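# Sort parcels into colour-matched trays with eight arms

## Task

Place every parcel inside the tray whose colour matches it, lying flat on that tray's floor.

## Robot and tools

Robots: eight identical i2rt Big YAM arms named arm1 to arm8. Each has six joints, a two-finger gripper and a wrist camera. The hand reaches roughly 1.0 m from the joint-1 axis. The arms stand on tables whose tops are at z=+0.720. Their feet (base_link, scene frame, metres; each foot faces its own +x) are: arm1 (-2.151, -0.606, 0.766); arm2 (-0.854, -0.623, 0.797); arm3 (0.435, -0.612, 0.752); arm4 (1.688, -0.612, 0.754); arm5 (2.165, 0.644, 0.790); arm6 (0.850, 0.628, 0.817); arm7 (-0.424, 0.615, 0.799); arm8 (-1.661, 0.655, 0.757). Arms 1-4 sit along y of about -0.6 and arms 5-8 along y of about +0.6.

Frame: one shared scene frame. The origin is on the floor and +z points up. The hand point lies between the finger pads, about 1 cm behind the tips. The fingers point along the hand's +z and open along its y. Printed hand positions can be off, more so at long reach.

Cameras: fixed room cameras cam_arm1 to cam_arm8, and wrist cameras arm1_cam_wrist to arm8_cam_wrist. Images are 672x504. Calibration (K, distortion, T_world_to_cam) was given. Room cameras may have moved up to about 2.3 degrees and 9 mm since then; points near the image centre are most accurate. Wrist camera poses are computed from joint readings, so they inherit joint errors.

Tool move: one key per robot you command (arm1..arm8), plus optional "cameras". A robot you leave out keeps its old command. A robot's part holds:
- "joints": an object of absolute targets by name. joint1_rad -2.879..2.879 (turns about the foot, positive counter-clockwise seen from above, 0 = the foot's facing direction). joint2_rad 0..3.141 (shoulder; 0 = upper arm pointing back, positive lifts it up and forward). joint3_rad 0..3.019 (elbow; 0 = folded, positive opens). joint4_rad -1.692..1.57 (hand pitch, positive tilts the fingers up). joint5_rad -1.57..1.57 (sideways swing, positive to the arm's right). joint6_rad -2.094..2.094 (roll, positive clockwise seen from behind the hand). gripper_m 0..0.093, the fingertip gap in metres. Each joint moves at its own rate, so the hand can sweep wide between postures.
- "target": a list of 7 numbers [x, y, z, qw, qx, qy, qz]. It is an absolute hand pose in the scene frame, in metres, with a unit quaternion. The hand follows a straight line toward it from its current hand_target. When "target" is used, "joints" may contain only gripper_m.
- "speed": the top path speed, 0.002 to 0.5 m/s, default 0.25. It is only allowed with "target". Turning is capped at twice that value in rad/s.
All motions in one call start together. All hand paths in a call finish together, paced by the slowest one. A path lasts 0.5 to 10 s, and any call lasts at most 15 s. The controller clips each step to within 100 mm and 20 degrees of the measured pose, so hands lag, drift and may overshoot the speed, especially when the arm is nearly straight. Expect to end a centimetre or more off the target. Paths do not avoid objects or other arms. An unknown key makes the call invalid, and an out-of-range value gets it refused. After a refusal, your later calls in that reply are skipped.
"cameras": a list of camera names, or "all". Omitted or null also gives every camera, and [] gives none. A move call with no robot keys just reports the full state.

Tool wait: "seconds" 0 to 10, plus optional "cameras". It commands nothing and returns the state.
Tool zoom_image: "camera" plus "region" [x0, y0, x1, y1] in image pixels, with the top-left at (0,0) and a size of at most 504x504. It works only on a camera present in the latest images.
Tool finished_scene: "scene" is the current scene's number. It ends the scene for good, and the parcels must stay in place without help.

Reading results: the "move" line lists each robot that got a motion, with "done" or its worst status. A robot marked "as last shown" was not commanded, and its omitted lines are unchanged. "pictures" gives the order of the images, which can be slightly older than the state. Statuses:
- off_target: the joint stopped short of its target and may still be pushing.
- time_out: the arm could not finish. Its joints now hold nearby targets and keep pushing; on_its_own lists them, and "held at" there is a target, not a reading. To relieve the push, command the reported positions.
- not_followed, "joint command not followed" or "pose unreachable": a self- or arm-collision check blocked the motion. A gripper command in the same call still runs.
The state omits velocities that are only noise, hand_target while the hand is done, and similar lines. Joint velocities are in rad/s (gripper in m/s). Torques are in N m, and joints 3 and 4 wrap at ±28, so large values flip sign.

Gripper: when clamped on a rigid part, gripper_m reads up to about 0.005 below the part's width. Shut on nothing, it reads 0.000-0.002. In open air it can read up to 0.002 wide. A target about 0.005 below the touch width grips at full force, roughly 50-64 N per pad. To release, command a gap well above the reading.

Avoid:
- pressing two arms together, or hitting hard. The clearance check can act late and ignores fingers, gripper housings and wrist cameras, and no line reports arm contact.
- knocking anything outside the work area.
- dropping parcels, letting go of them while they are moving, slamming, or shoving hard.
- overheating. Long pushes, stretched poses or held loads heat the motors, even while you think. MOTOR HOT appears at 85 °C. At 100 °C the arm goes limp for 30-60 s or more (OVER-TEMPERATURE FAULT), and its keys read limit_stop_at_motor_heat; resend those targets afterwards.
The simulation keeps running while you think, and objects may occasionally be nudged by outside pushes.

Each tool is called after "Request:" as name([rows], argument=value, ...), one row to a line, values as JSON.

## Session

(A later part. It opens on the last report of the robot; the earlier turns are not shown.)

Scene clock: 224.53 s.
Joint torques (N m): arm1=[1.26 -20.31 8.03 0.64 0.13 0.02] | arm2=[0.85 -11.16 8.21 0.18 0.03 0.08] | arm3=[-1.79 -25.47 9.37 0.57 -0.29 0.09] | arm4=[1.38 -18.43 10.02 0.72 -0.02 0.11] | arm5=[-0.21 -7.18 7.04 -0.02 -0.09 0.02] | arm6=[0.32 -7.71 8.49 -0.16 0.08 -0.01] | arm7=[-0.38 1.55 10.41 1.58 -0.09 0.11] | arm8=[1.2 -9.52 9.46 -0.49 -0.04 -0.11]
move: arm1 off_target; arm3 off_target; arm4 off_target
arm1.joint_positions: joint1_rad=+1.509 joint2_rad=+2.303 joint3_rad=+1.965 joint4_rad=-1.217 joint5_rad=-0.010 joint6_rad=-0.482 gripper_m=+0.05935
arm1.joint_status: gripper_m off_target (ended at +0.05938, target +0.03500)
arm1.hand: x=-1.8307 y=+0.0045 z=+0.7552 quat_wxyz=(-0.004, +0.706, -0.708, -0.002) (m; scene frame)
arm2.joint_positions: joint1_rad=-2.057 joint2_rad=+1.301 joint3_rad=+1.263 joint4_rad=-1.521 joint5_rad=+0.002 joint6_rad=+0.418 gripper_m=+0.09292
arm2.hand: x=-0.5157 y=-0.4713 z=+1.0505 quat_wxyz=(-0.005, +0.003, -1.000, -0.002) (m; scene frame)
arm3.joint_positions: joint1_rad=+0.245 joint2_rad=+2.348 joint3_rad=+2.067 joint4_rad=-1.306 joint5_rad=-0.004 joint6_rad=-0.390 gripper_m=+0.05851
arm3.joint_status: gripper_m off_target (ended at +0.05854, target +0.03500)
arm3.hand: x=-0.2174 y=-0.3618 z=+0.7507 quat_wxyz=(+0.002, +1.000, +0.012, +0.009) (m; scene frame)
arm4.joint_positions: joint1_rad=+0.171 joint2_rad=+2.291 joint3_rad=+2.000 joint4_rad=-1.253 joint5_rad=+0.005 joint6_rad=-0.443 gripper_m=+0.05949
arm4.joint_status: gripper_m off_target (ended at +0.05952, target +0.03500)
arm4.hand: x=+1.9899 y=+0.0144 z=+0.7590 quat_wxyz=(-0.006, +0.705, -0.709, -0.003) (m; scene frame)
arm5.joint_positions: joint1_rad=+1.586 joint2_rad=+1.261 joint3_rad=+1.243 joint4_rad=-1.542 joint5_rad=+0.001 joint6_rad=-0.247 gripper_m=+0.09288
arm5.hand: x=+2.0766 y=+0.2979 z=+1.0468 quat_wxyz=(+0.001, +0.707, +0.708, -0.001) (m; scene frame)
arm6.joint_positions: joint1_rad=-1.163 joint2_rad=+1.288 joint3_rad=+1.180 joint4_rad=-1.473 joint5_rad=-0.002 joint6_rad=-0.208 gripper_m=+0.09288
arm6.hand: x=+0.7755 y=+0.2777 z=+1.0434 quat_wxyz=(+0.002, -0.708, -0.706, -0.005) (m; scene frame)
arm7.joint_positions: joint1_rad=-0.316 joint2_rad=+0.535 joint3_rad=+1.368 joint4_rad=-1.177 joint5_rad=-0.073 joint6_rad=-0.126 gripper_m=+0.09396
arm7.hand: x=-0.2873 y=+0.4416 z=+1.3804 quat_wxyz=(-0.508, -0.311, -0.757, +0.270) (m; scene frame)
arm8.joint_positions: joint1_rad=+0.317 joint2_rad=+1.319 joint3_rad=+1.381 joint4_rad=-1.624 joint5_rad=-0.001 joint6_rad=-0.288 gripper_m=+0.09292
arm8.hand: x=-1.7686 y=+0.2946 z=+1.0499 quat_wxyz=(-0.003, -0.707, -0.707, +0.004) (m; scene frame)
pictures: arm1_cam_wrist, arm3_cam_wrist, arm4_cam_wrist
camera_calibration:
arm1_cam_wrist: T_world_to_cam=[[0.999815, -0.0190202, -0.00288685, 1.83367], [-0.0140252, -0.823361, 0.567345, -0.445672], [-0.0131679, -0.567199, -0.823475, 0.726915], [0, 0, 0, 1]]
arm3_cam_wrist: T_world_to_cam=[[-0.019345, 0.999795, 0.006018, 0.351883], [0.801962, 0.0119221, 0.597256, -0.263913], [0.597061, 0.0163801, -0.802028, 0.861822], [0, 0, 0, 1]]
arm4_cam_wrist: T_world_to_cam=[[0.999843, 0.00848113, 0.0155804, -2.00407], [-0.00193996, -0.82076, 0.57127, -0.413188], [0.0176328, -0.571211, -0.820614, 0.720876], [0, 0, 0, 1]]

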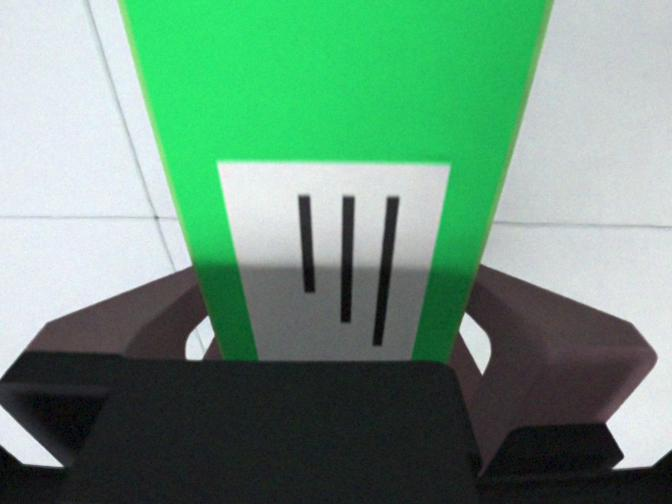

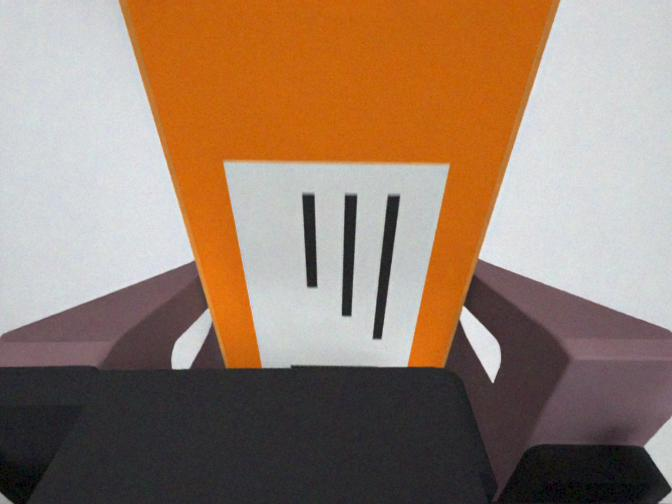

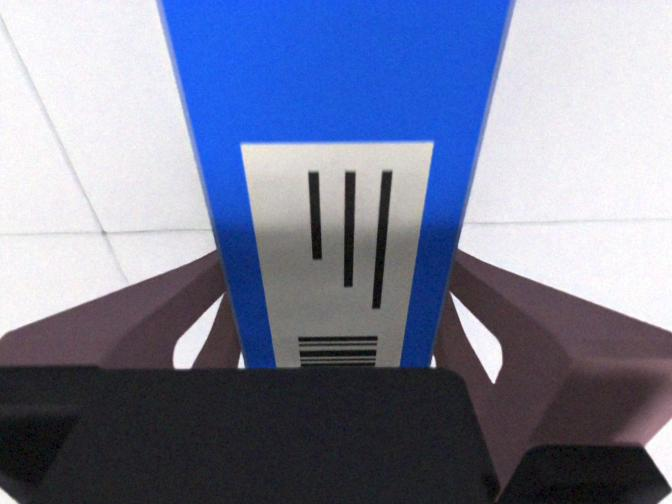

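Request:
move(arm1={"target":[-1.832,0.003,0.92,0,-0.7071,0.7071,0],"speed":0.2}, arm4={"target":[1.988,0.012,0.92,0,-0.7071,0.7071,0],"speed":0.2}, arm3={"target":[-0.217,-0.36,0.93,0,1,0,0],"speed":0.2}, cameras=[])

Request:
move(arm1={"target":[-1.968,-0.25,1.05,0,-0.7071,0.7071,0],"speed":0.3}, arm4={"target":[1.87,-0.25,1.05,0,-0.7071,0.7071,0],"speed":0.3}, arm3={"target":[0.062,-0.47,1.05,0,1,0,0],"speed":0.3}, cameras=[])

Request:
move(arm1={"joints":{"joint1_rad":-1.553,"joint6_rad":-1.3}}, arm4={"joints":{"joint1_rad":-1.889,"joint6_rad":-1.3}}, arm3={"joints":{"joint1_rad":2.159,"joint6_rad":-1.3}}, cameras=[])

Request:
move(arm1={"target":[-2.422,-1.246,0.93,0,0.8339,0.5519,0],"speed":0.3}, arm4={"target":[2.115,-1.195,0.93,0,0.454,0.891,0],"speed":0.3}, arm3={"target":[0.415,-1.298,0.93,0,0.6852,0.7284,0],"speed":0.3}, cameras=["arm1_cam_wrist","arm3_cam_wrist","arm4_cam_wrist","cam_arm1","cam_arm3","cam_arm4"])

Request:
zoom_image(camera="cam_arm1", region=[80, 310, 260, 490])

Request:
zoom_image(camera="cam_arm3", region=[160, 320, 340, 500])

Request:
zoom_image(camera="cam_arm4", region=[320, 280, 500, 460])

Scene clock: 262.10 s.
move: arm1 off_target; arm3 off_target; arm4 off_target
arm1.hand_status: off_target (0.014 m and 1.3 deg from the pose sent, 0.165 m and 0.5 deg at the start)
arm3.hand_status: off_target (0.032 m and 3.2 deg from the pose sent, 0.179 m and 1.8 deg at the start; pose on its path clipped on 11 of 54 steps; a joint's target at an end of its range on 17 of 54 steps)
arm4.hand_status: off_target (0.016 m and 1.7 deg from the pose sent, 0.161 m and 0.8 deg at the start)
pictures: none

Scene clock: 264.07 s.
move: arm1 done; arm3 done; arm4 done
arm1.hand_status: done (0.008 m and 1.8 deg from the pose sent, 0.308 m and 1.3 deg at the start)
arm3.hand_status: done (0.007 m and 1.2 deg from the pose sent, 0.325 m and 3.2 deg at the start)
arm4.hand_status: done (0.007 m and 1.2 deg from the pose sent, 0.309 m and 1.7 deg at the start)
pictures: none

Scene clock: 267.00 s.
move: arm1 done; arm3 done; arm4 done
arm1.joint_status: all done
arm3.joint_status: all done
arm4.joint_status: all done
pictures: none

Scene clock: 270.27 s.
Joint torques (N m): arm1=[2.49 -19.78 12.75 -0.23 0.2 0.08] | arm2=[0.91 -11.16 8.23 0.18 0.03 0.07] | arm3=[-1.32 -23.53 14.52 -0.34 0.03 0.16] | arm4=[-0.26 -19.08 14.89 -0.16 -0.15 0.13] | arm5=[-0.03 -7 6.97 -0.14 -0.12 0.01] | arm6=[0.26 -7.77 8.47 -0.16 0.08 -0.01] | arm7=[-0.32 1.55 10.43 1.65 -0.1 0.12] | arm8=[1.49 -9.64 9.48 -0.59 -0.07 -0.08]
move: arm1 off_target; arm3 off_target; arm4 off_target
arm1.joint_positions: joint1_rad=-1.556 joint2_rad=+2.238 joint3_rad=+2.276 joint4_rad=-1.633 joint5_rad=+0.004 joint6_rad=-0.003 gripper_m=+0.05935
arm1.hand: x=-2.4255 y=-1.2328 z=+0.9263 quat_wxyz=(+0.003, -0.835, -0.550, -0.007) (m; scene frame)
arm1.hand_target: x=-2.4216 y=-1.2453 z=+0.9298 quat_wxyz=(-0.001, -0.834, -0.552, +0.001) (m; scene frame)
arm1.hand_status: off_target (0.014 m and 0.9 deg from the pose sent, 0.323 m and 73.3 deg at the start)
arm2.joint_positions: joint1_rad=-2.057 joint2_rad=+1.301 joint3_rad=+1.263 joint4_rad=-1.521 joint5_rad=+0.002 joint6_rad=+0.418 gripper_m=+0.09292
arm2.hand: x=-0.5157 y=-0.4713 z=+1.0505 quat_wxyz=(-0.005, +0.003, -1.000, -0.002) (m; scene frame)
arm3.joint_positions: joint1_rad=+2.166 joint2_rad=+2.197 joint3_rad=+2.237 joint4_rad=-1.641 joint5_rad=+0.001 joint6_rad=-0.104 gripper_m=+0.05857
arm3.hand: x=+0.4235 y=-1.2859 z=+0.9146 quat_wxyz=(-0.010, +0.675, +0.738, +0.015) (m; scene frame)
arm3.hand_target: x=+0.4151 y=-1.2969 z=+0.9301 quat_wxyz=(+0.001, +0.685, +0.728, -0.001) (m; scene frame)
arm3.hand_status: off_target (0.021 m and 2.6 deg from the pose sent, 0.304 m and 69.2 deg at the start)
arm4.joint_positions: joint1_rad=-1.900 joint2_rad=+2.315 joint3_rad=+2.457 joint4_rad=-1.684 joint5_rad=-0.013 joint6_rad=-0.011 gripper_m=+0.05952
arm4.hand: x=+2.1072 y=-1.1883 z=+0.9253 quat_wxyz=(-0.012, -0.451, -0.892, +0.008) (m; scene frame)
arm4.hand_target: x=+2.1143 y=-1.1942 z=+0.9295 quat_wxyz=(-0.022, -0.454, -0.891, +0.011) (m; scene frame)
arm4.hand_status: off_target (0.011 m and 1.7 deg from the pose sent, 0.345 m and 73.7 deg at the start; a joint's target at an end of its range on 28 of 98 steps)
arm5.joint_positions: joint1_rad=+1.586 joint2_rad=+1.261 joint3_rad=+1.243 joint4_rad=-1.542 joint5_rad=+0.001 joint6_rad=-0.247 gripper_m=+0.09288
arm5.hand: x=+2.0766 y=+0.2979 z=+1.0468 quat_wxyz=(+0.001, +0.707, +0.708, -0.001) (m; scene frame)
arm6.joint_positions: joint1_rad=-1.163 joint2_rad=+1.288 joint3_rad=+1.180 joint4_rad=-1.473 joint5_rad=-0.002 joint6_rad=-0.208 gripper_m=+0.09288
arm6.hand: x=+0.7755 y=+0.2777 z=+1.0434 quat_wxyz=(+0.002, -0.708, -0.706, -0.005) (m; scene frame)
arm7.joint_positions: joint1_rad=-0.316 joint2_rad=+0.535 joint3_rad=+1.368 joint4_rad=-1.177 joint5_rad=-0.073 joint6_rad=-0.126 gripper_m=+0.09396
arm7.hand: x=-0.2873 y=+0.4416 z=+1.3804 quat_wxyz=(-0.508, -0.311, -0.757, +0.270) (m; scene frame)
arm8.joint_positions: joint1_rad=+0.317 joint2_rad=+1.319 joint3_rad=+1.381 joint4_rad=-1.624 joint5_rad=-0.001 joint6_rad=-0.288 gripper_m=+0.09292
arm8.hand: x=-1.7686 y=+0.2946 z=+1.0499 quat_wxyz=(-0.003, -0.707, -0.707, +0.004) (m; scene frame)
pictures: arm1_cam_wrist, arm3_cam_wrist, arm4_cam_wrist, cam_arm1, cam_arm3, cam_arm4
camera_calibration:
arm1_cam_wrist: T_world_to_cam=[[-0.912152, 0.409776, -0.00788023, -1.69893], [0.327519, 0.74034, 0.587051, 1.16808], [0.246393, 0.532899, -0.809512, 2.13103], [0, 0, 0, 1]]
arm3_cam_wrist: T_world_to_cam=[[-0.996457, -0.0840864, 0.00177099, 0.311108], [-0.0655409, 0.789537, 0.610194, 0.490803], [-0.0527073, 0.607916, -0.79225, 1.65259], [0, 0, 0, 1]]
arm4_cam_wrist: T_world_to_cam=[[-0.79727, -0.60344, 0.0148367, 0.946615], [-0.494502, 0.667041, 0.557248, 1.32378], [-0.346162, 0.43694, -0.830214, 2.14176], [0, 0, 0, 1]]

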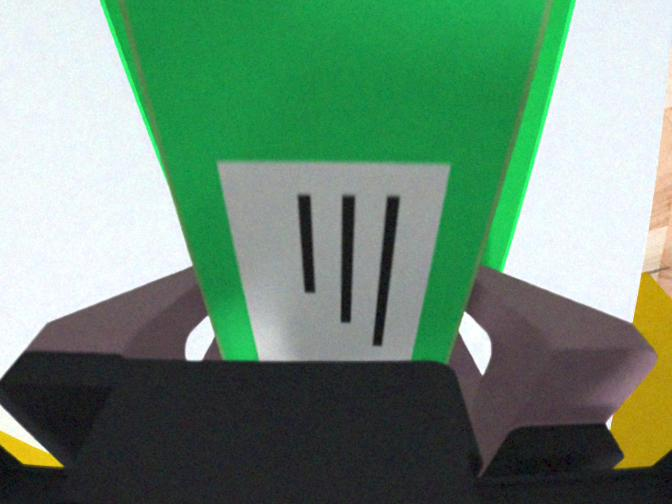

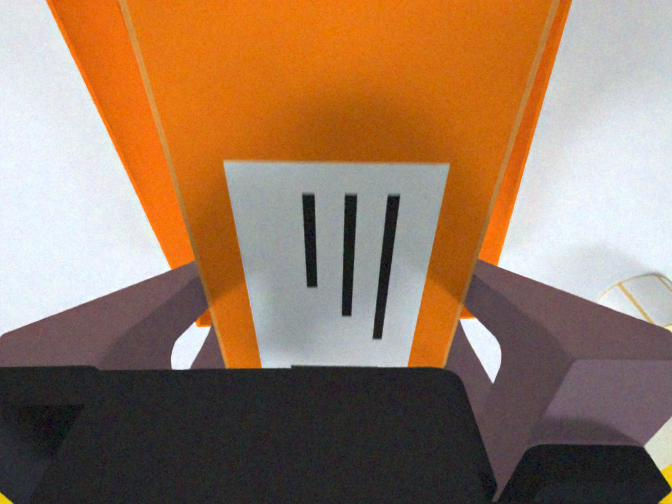

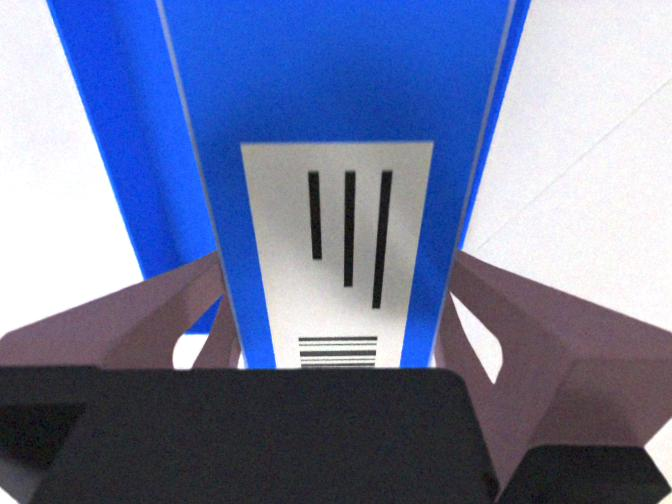

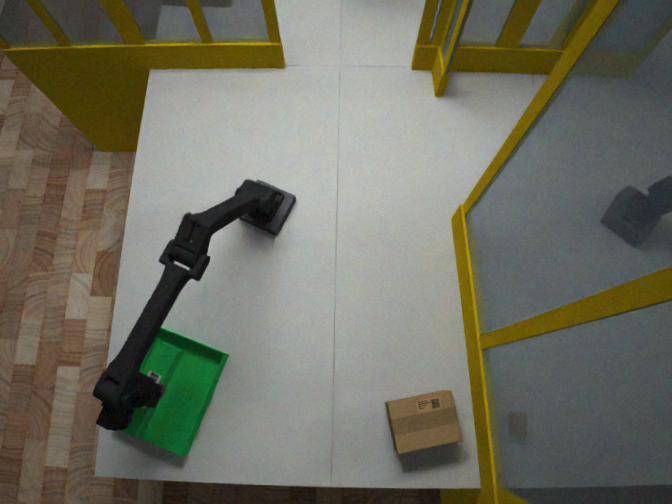

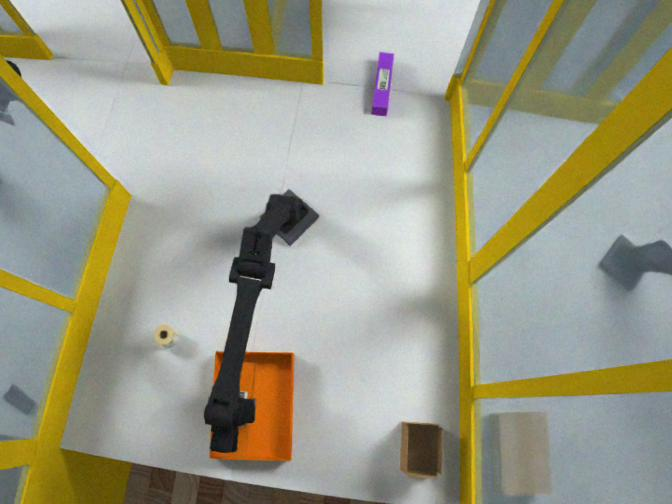

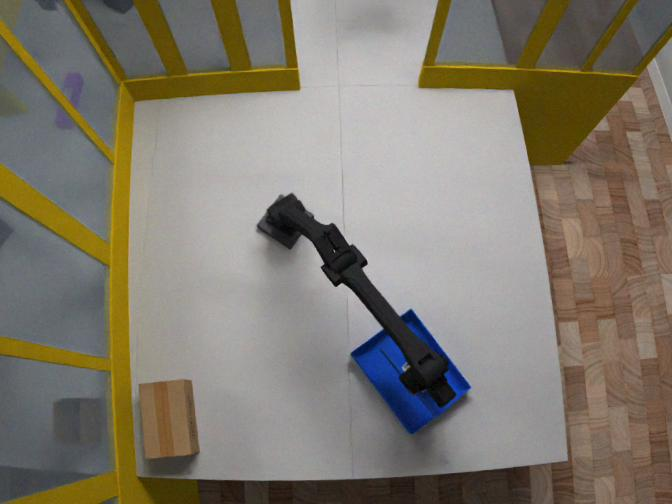

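Scaled by 2.800.

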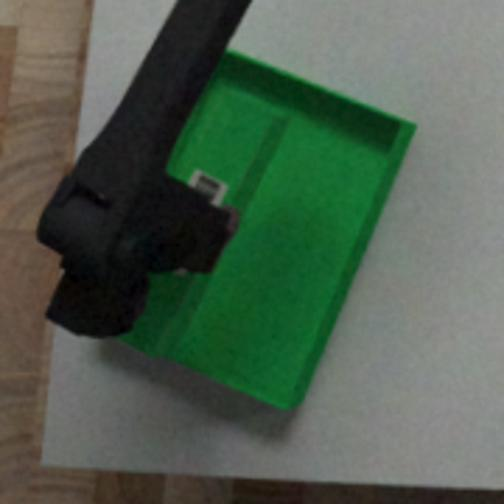

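Scaled by 2.800.

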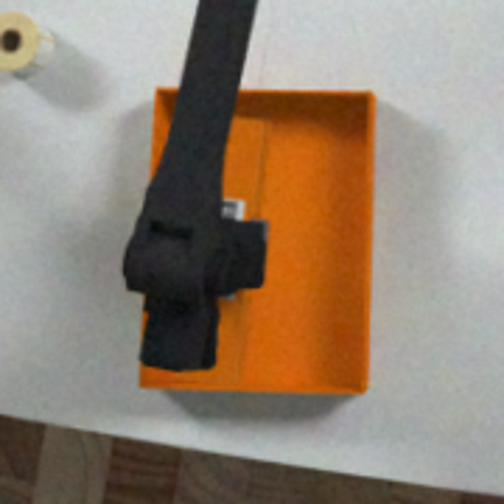

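Scaled by 2.800.

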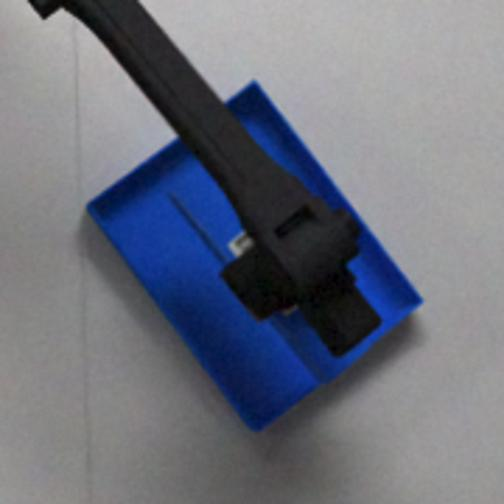

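Request:
move(arm1={"target":[-2.428,-1.251,0.82,0,0.8339,0.5519,0],"speed":0.2}, arm4={"target":[2.129,-1.171,0.82,0,0.454,0.891,0],"speed":0.2}, arm3={"target":[0.4245,-1.287,0.82,0,0.6852,0.7284,0],"speed":0.2}, cameras=["arm1_cam_wrist","arm3_cam_wrist","arm4_cam_wrist","cam_arm1","cam_arm3","cam_arm4"])

Request:
zoom_image(camera="cam_arm1", region=[80, 310, 260, 490])

Request:
zoom_image(camera="cam_arm3", region=[160, 320, 340, 500])

Request:
zoom_image(camera="cam_arm4", region=[320, 280, 500, 460])

Scene clock: 309.47 s.
Joint torques (N m): arm1=[2.14 -21.3 8.79 0.7 0.17 0] | arm2=[0.85 -11.22 8.21 0.18 0.03 0.07] | arm3=[-0.26 -24.12 9.17 0.76 0.03 0.13] | arm4=[0.32 -19.19 10 0.81 -0.13 0.13] | arm5=[-0.5 -7.3 6.98 -0.06 -0.1 0.04] | arm6=[0.38 -7.71 8.49 -0.14 0.07 0] | arm7=[-0.26 1.73 10.43 1.62 -0.09 0.13] | arm8=[1.08 -9.58 9.46 -0.61 -0.05 -0.1]
Heat: arm1: hottest joint3_rad 46 °C; arm2: hottest joint3_rad 40 °C; arm3: hottest joint3_rad 39 °C; arm4: hottest joint3_rad 55 °C; arm5: hottest joint3_rad 39 °C; arm6: hottest joint3_rad 35 °C; arm7: hottest joint3_rad 48 °C; arm8: hottest joint3_rad 36 °C.
move: arm1 done; arm3 done; arm4 off_target
arm1.joint_positions: joint1_rad=-1.556 joint2_rad=+2.304 joint3_rad=+2.132 joint4_rad=-1.410 joint5_rad=+0.004 joint6_rad=-0.002 gripper_m=+0.05935
arm1.hand: x=-2.4308 y=-1.2465 z=+0.8267 quat_wxyz=(+0.000, -0.835, -0.550, -0.002) (m; scene frame)
arm1.hand_target: x=-2.4280 y=-1.2508 z=+0.8200 quat_wxyz=(+0.000, -0.834, -0.552, +0.000) (m; scene frame)
arm1.hand_status: done (0.009 m and 0.4 deg from the pose sent, 0.108 m and 0.9 deg at the start)
arm2, arm5, arm6, arm7, arm8: as last shown
arm3.joint_positions: joint1_rad=+2.166 joint2_rad=+2.199 joint3_rad=+1.991 joint4_rad=-1.372 joint5_rad=+0.001 joint6_rad=-0.091 gripper_m=+0.05857
arm3.hand: x=+0.4241 y=-1.2826 z=+0.8195 quat_wxyz=(-0.004, +0.680, +0.733, +0.007) (m; scene frame)
arm3.hand_target: x=+0.4246 y=-1.2869 z=+0.8200 quat_wxyz=(+0.000, +0.685, +0.728, +0.000) (m; scene frame)
arm3.hand_status: done (0.004 m and 1.3 deg from the pose sent, 0.095 m and 2.6 deg at the start)
arm4.joint_positions: joint1_rad=-1.868 joint2_rad=+2.312 joint3_rad=+2.221 joint4_rad=-1.466 joint5_rad=-0.013 joint6_rad=+0.026 gripper_m=+0.05952
arm4.hand: x=+2.1235 y=-1.1737 z=+0.8375 quat_wxyz=(-0.006, -0.454, -0.891, +0.004) (m; scene frame)
arm4.hand_target: x=+2.1287 y=-1.1707 z=+0.8202 quat_wxyz=(+0.000, -0.454, -0.891, +0.000) (m; scene frame)
arm4.hand_status: off_target (0.018 m and 0.8 deg from the pose sent, 0.109 m and 1.7 deg at the start)
pictures: arm1_cam_wrist, arm3_cam_wrist, arm4_cam_wrist, cam_arm1, cam_arm3, cam_arm4
camera_calibration:
arm1_cam_wrist: T_world_to_cam=[[-0.912002, 0.410114, -0.00765671, -1.69828], [0.330897, 0.746616, 0.577124, 1.26263], [0.242403, 0.523805, -0.816621, 2.04386], [0, 0, 0, 1]]
arm3_cam_wrist: T_world_to_cam=[[-0.997469, -0.0709966, 0.00390524, 0.327594], [-0.0547555, 0.802007, 0.594799, 0.570305], [-0.0453608, 0.59308, -0.803865, 1.56273], [0, 0, 0, 1]]
arm4_cam_wrist: T_world_to_cam=[[-0.800266, -0.599491, 0.0135729, 0.981804], [-0.486718, 0.662613, 0.569254, 1.33927], [-0.350256, 0.448948, -0.82205, 2.08399], [0, 0, 0, 1]]

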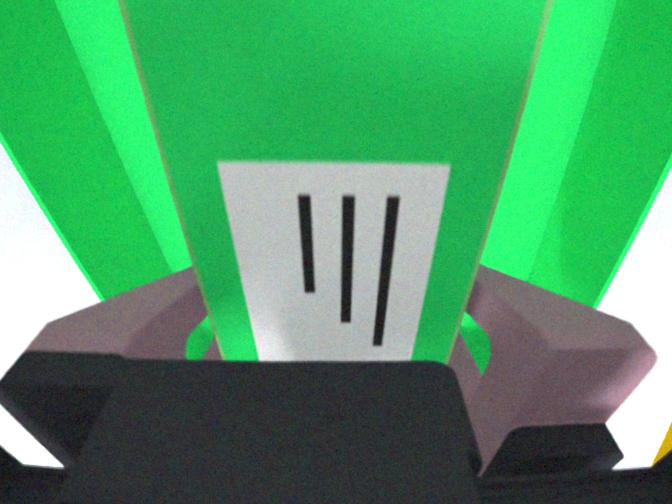

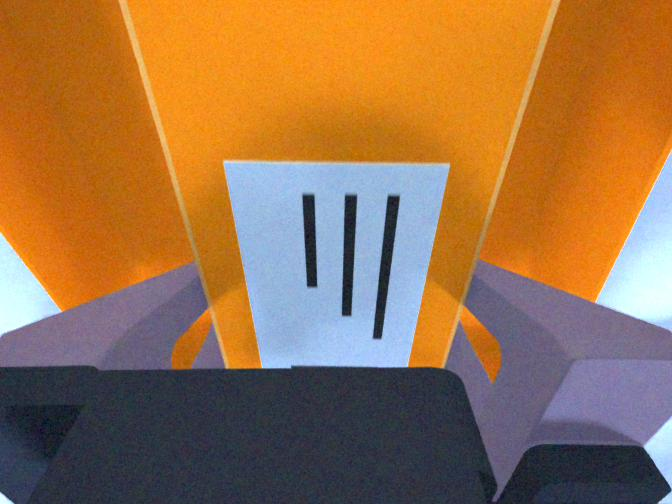

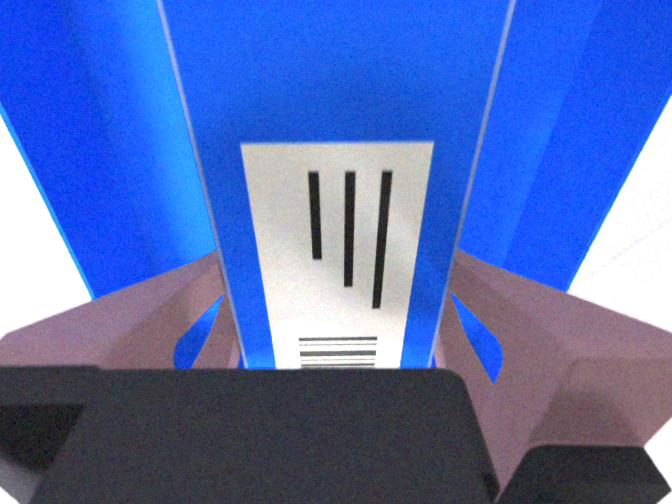

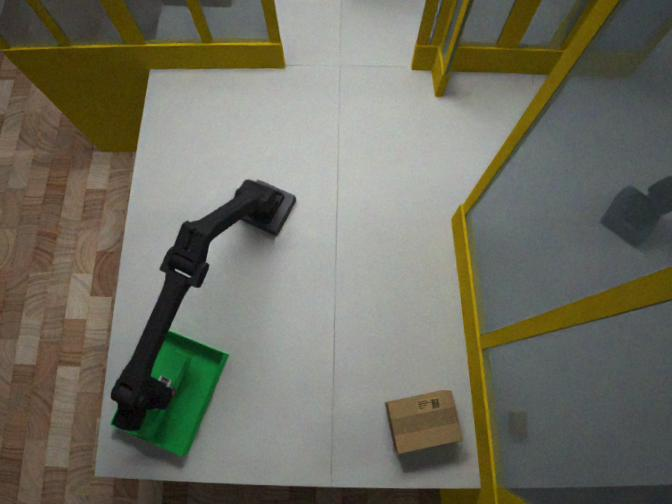

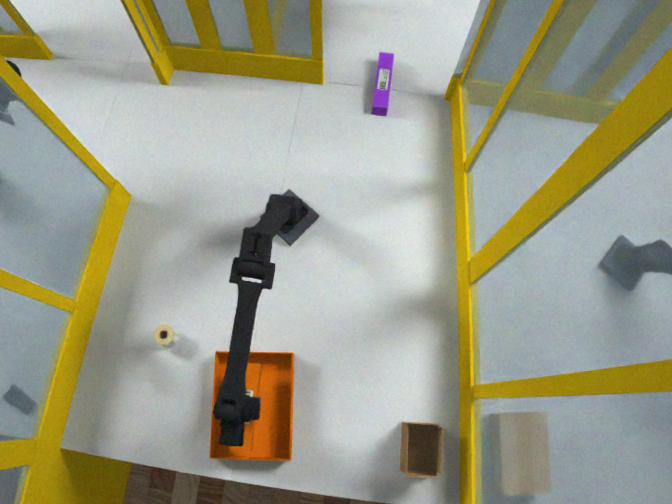

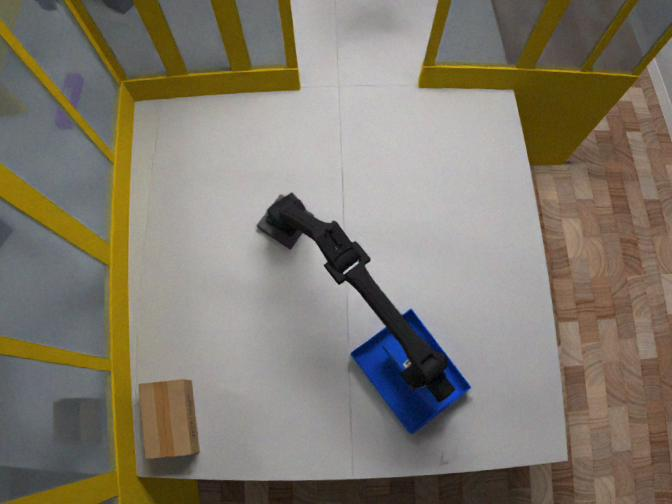

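Scaled by 2.800.

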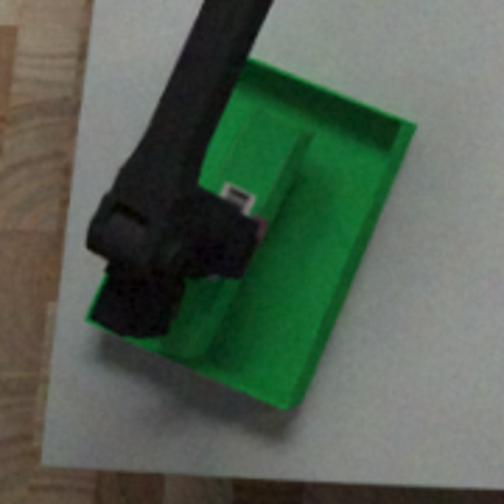

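Scaled by 2.800.

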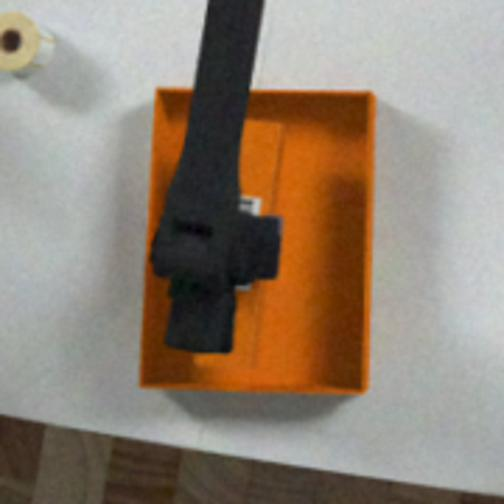

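Scaled by 2.800.

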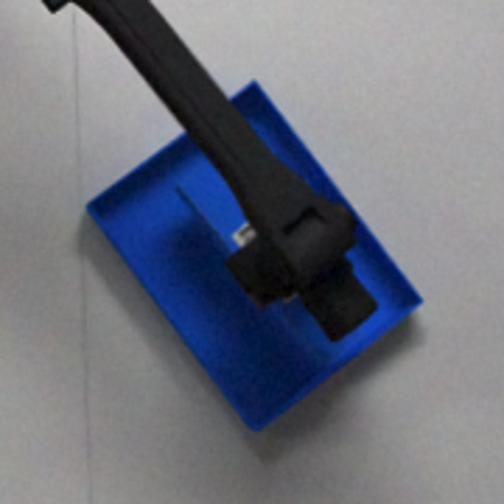

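Request:
move(arm1={"target":[-2.435,-1.247,0.765,0,0.8339,0.5519,0],"speed":0.08}, arm4={"target":[2.124,-1.162,0.76,0,0.454,0.891,0],"speed":0.08}, arm3={"target":[0.428,-1.284,0.762,0,0.6852,0.7284,0],"speed":0.08}, cameras=[])

Request:
move(arm1={"target":[-2.435,-1.247,0.744,0,0.8339,0.5519,0],"speed":0.06}, arm4={"target":[2.124,-1.162,0.744,0,0.454,0.891,0],"speed":0.06}, arm3={"target":[0.428,-1.284,0.744,0,0.6852,0.7284,0],"speed":0.06}, cameras=["arm1_cam_wrist","arm3_cam_wrist","arm4_cam_wrist","cam_arm1","cam_arm3","cam_arm4"])

Request:
zoom_image(camera="cam_arm1", region=[80, 310, 260, 490])

Request:
zoom_image(camera="cam_arm4", region=[320, 280, 500, 460])

Scene clock: 335.90 s.
move: arm1 off_target; arm3 done; arm4 off_target
arm1.hand_status: off_target (0.016 m and 0.8 deg from the pose sent, 0.062 m and 0.4 deg at the start)
arm3.hand_status: done (0.006 m and 1.0 deg from the pose sent, 0.058 m and 1.3 deg at the start)
arm4.hand_status: off_target (0.023 m and 1.2 deg from the pose sent, 0.078 m and 0.8 deg at the start)
pictures: none

Scene clock: 337.00 s.
Joint torques (N m): arm1=[0.91 -20.42 7.82 0.81 0.19 -0.06] | arm2=[0.85 -11.22 8.21 0.17 0.03 0.07] | arm3=[0.03 -23.18 8.64 0.73 0.03 0.13] | arm4=[0.62 -18.49 9.52 0.8 -0.13 0.12] | arm5=[-0.44 -7.41 7.15 -0.1 -0.12 0.03] | arm6=[0.26 -7.65 8.49 -0.17 0.08 0] | arm7=[-0.38 1.61 10.41 1.61 -0.08 0.11] | arm8=[1.03 -9.58 9.43 -0.53 -0.05 -0.11]
move: arm1 off_target; arm3 done; arm4 off_target
arm1.joint_positions: joint1_rad=-1.556 joint2_rad=+2.353 joint3_rad=+2.046 joint4_rad=-1.256 joint5_rad=+0.004 joint6_rad=-0.005 gripper_m=+0.05935
arm1.hand: x=-2.4320 y=-1.2505 z=+0.7614 quat_wxyz=(-0.006, -0.835, -0.551, +0.006) (m; scene frame)
arm1.hand_target: x=-2.4348 y=-1.2466 z=+0.7441 quat_wxyz=(+0.000, -0.834, -0.552, +0.000) (m; scene frame)
arm1.hand_status: off_target (0.018 m and 0.9 deg from the pose sent, 0.037 m and 0.8 deg at the start)
arm2.joint_positions: joint1_rad=-2.057 joint2_rad=+1.301 joint3_rad=+1.263 joint4_rad=-1.521 joint5_rad=+0.002 joint6_rad=+0.418 gripper_m=+0.09292
arm2.hand: x=-0.5157 y=-0.4713 z=+1.0505 quat_wxyz=(-0.005, +0.003, -1.000, -0.002) (m; scene frame)
arm3.joint_positions: joint1_rad=+2.166 joint2_rad=+2.244 joint3_rad=+1.888 joint4_rad=-1.214 joint5_rad=+0.001 joint6_rad=-0.086 gripper_m=+0.05857
arm3.hand: x=+0.4245 y=-1.2811 z=+0.7531 quat_wxyz=(+0.000, +0.682, +0.732, +0.003) (m; scene frame)
arm3.hand_target: x=+0.4281 y=-1.2838 z=+0.7441 quat_wxyz=(+0.000, +0.685, +0.729, +0.000) (m; scene frame)
arm3.hand_status: done (0.010 m and 0.7 deg from the pose sent, 0.020 m and 1.0 deg at the start)
arm4.joint_positions: joint1_rad=-1.868 joint2_rad=+2.325 joint3_rad=+2.056 joint4_rad=-1.280 joint5_rad=-0.013 joint6_rad=+0.030 gripper_m=+0.05952
arm4.hand: x=+2.1184 y=-1.1688 z=+0.7668 quat_wxyz=(-0.010, -0.455, -0.890, +0.006) (m; scene frame)
arm4.hand_target: x=+2.1234 y=-1.1615 z=+0.7444 quat_wxyz=(+0.000, -0.454, -0.891, +0.000) (m; scene frame)
arm4.hand_status: off_target (0.024 m and 1.3 deg from the pose sent, 0.038 m and 1.2 deg at the start)
arm5.joint_positions: joint1_rad=+1.586 joint2_rad=+1.261 joint3_rad=+1.243 joint4_rad=-1.542 joint5_rad=+0.001 joint6_rad=-0.247 gripper_m=+0.09288
arm5.hand: x=+2.0766 y=+0.2979 z=+1.0468 quat_wxyz=(+0.001, +0.707, +0.708, -0.001) (m; scene frame)
arm6.joint_positions: joint1_rad=-1.163 joint2_rad=+1.288 joint3_rad=+1.180 joint4_rad=-1.473 joint5_rad=-0.002 joint6_rad=-0.208 gripper_m=+0.09288
arm6.hand: x=+0.7755 y=+0.2777 z=+1.0434 quat_wxyz=(+0.002, -0.708, -0.706, -0.005) (m; scene frame)
arm7.joint_positions: joint1_rad=-0.316 joint2_rad=+0.535 joint3_rad=+1.368 joint4_rad=-1.177 joint5_rad=-0.073 joint6_rad=-0.126 gripper_m=+0.09396
arm7.hand: x=-0.2873 y=+0.4416 z=+1.3804 quat_wxyz=(-0.508, -0.311, -0.757, +0.270) (m; scene frame)
arm8.joint_positions: joint1_rad=+0.317 joint2_rad=+1.319 joint3_rad=+1.381 joint4_rad=-1.624 joint5_rad=-0.001 joint6_rad=-0.288 gripper_m=+0.09292
arm8.hand: x=-1.7686 y=+0.2946 z=+1.0499 quat_wxyz=(-0.003, -0.707, -0.707, +0.004) (m; scene frame)
pictures: arm1_cam_wrist, arm3_cam_wrist, arm4_cam_wrist, cam_arm1, cam_arm3, cam_arm4
camera_calibration:
arm1_cam_wrist: T_world_to_cam=[[-0.913253, 0.407317, -0.00786018, -1.70464], [0.332949, 0.757351, 0.561752, 1.33379], [0.234764, 0.510405, -0.827268, 1.96569], [0, 0, 0, 1]]
arm3_cam_wrist: T_world_to_cam=[[-0.997812, -0.0659316, 0.00494399, 0.334209], [-0.0505712, 0.809236, 0.585303, 0.623185], [-0.0425909, 0.583773, -0.810799, 1.50057], [0, 0, 0, 1]]
arm4_cam_wrist: T_world_to_cam=[[-0.802767, -0.596143, 0.0133749, 0.990954], [-0.486943, 0.668334, 0.562331, 1.3862], [-0.344168, 0.444908, -0.826804, 2.00792], [0, 0, 0, 1]]

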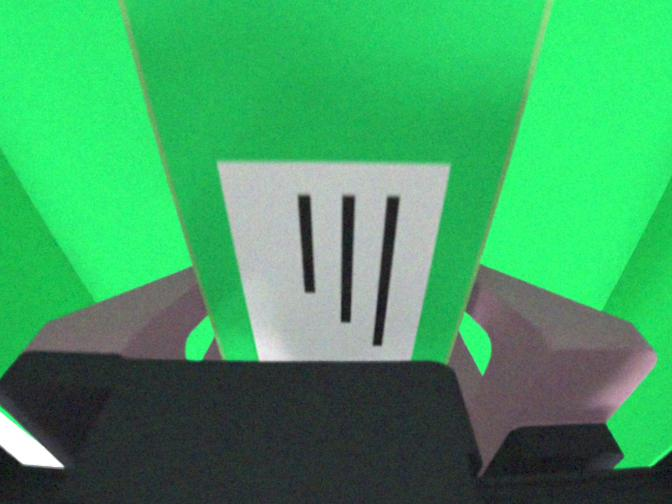

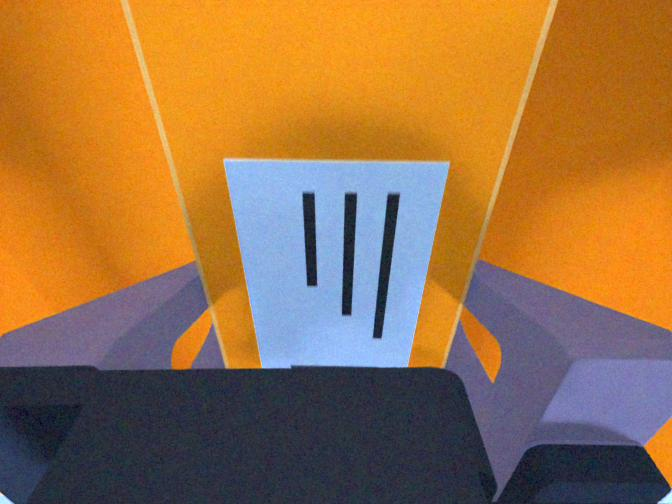

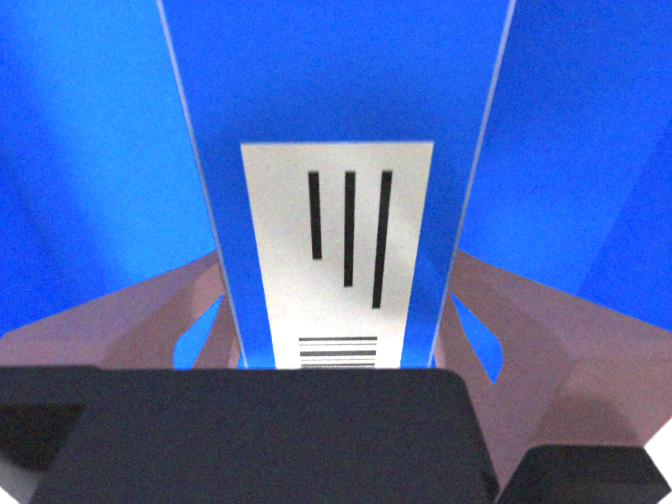

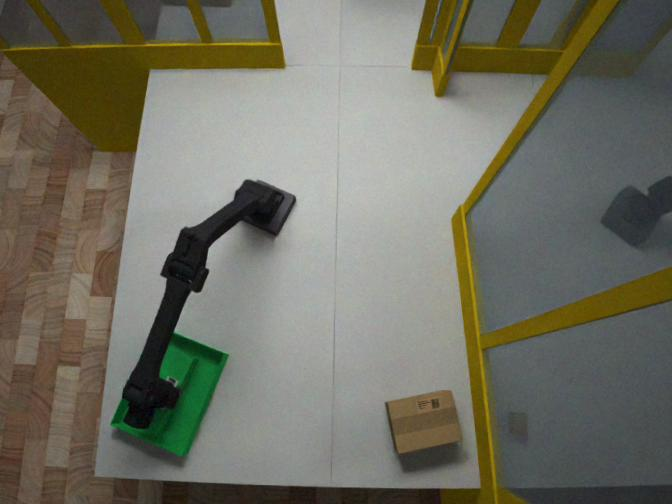

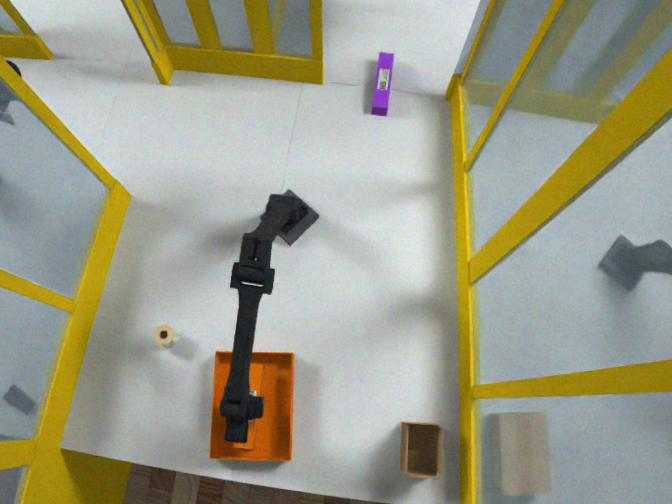

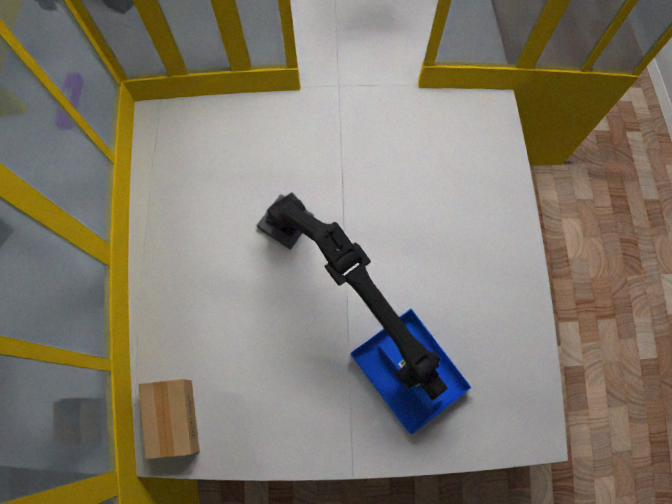

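Scaled by 2.800.

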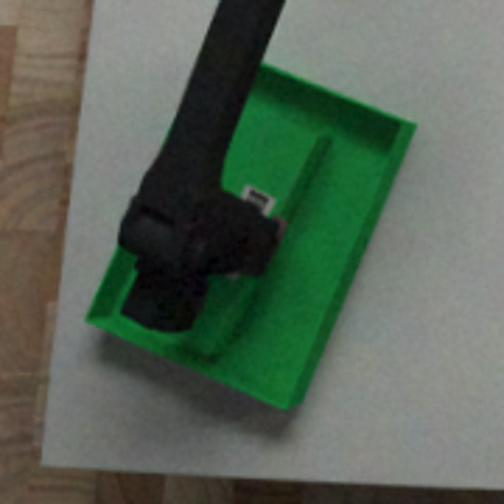

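Scaled by 2.800.

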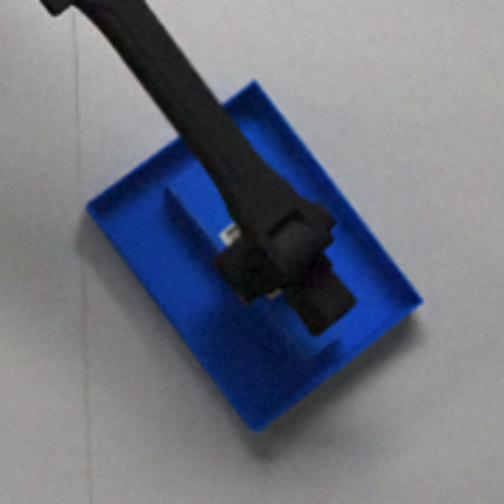

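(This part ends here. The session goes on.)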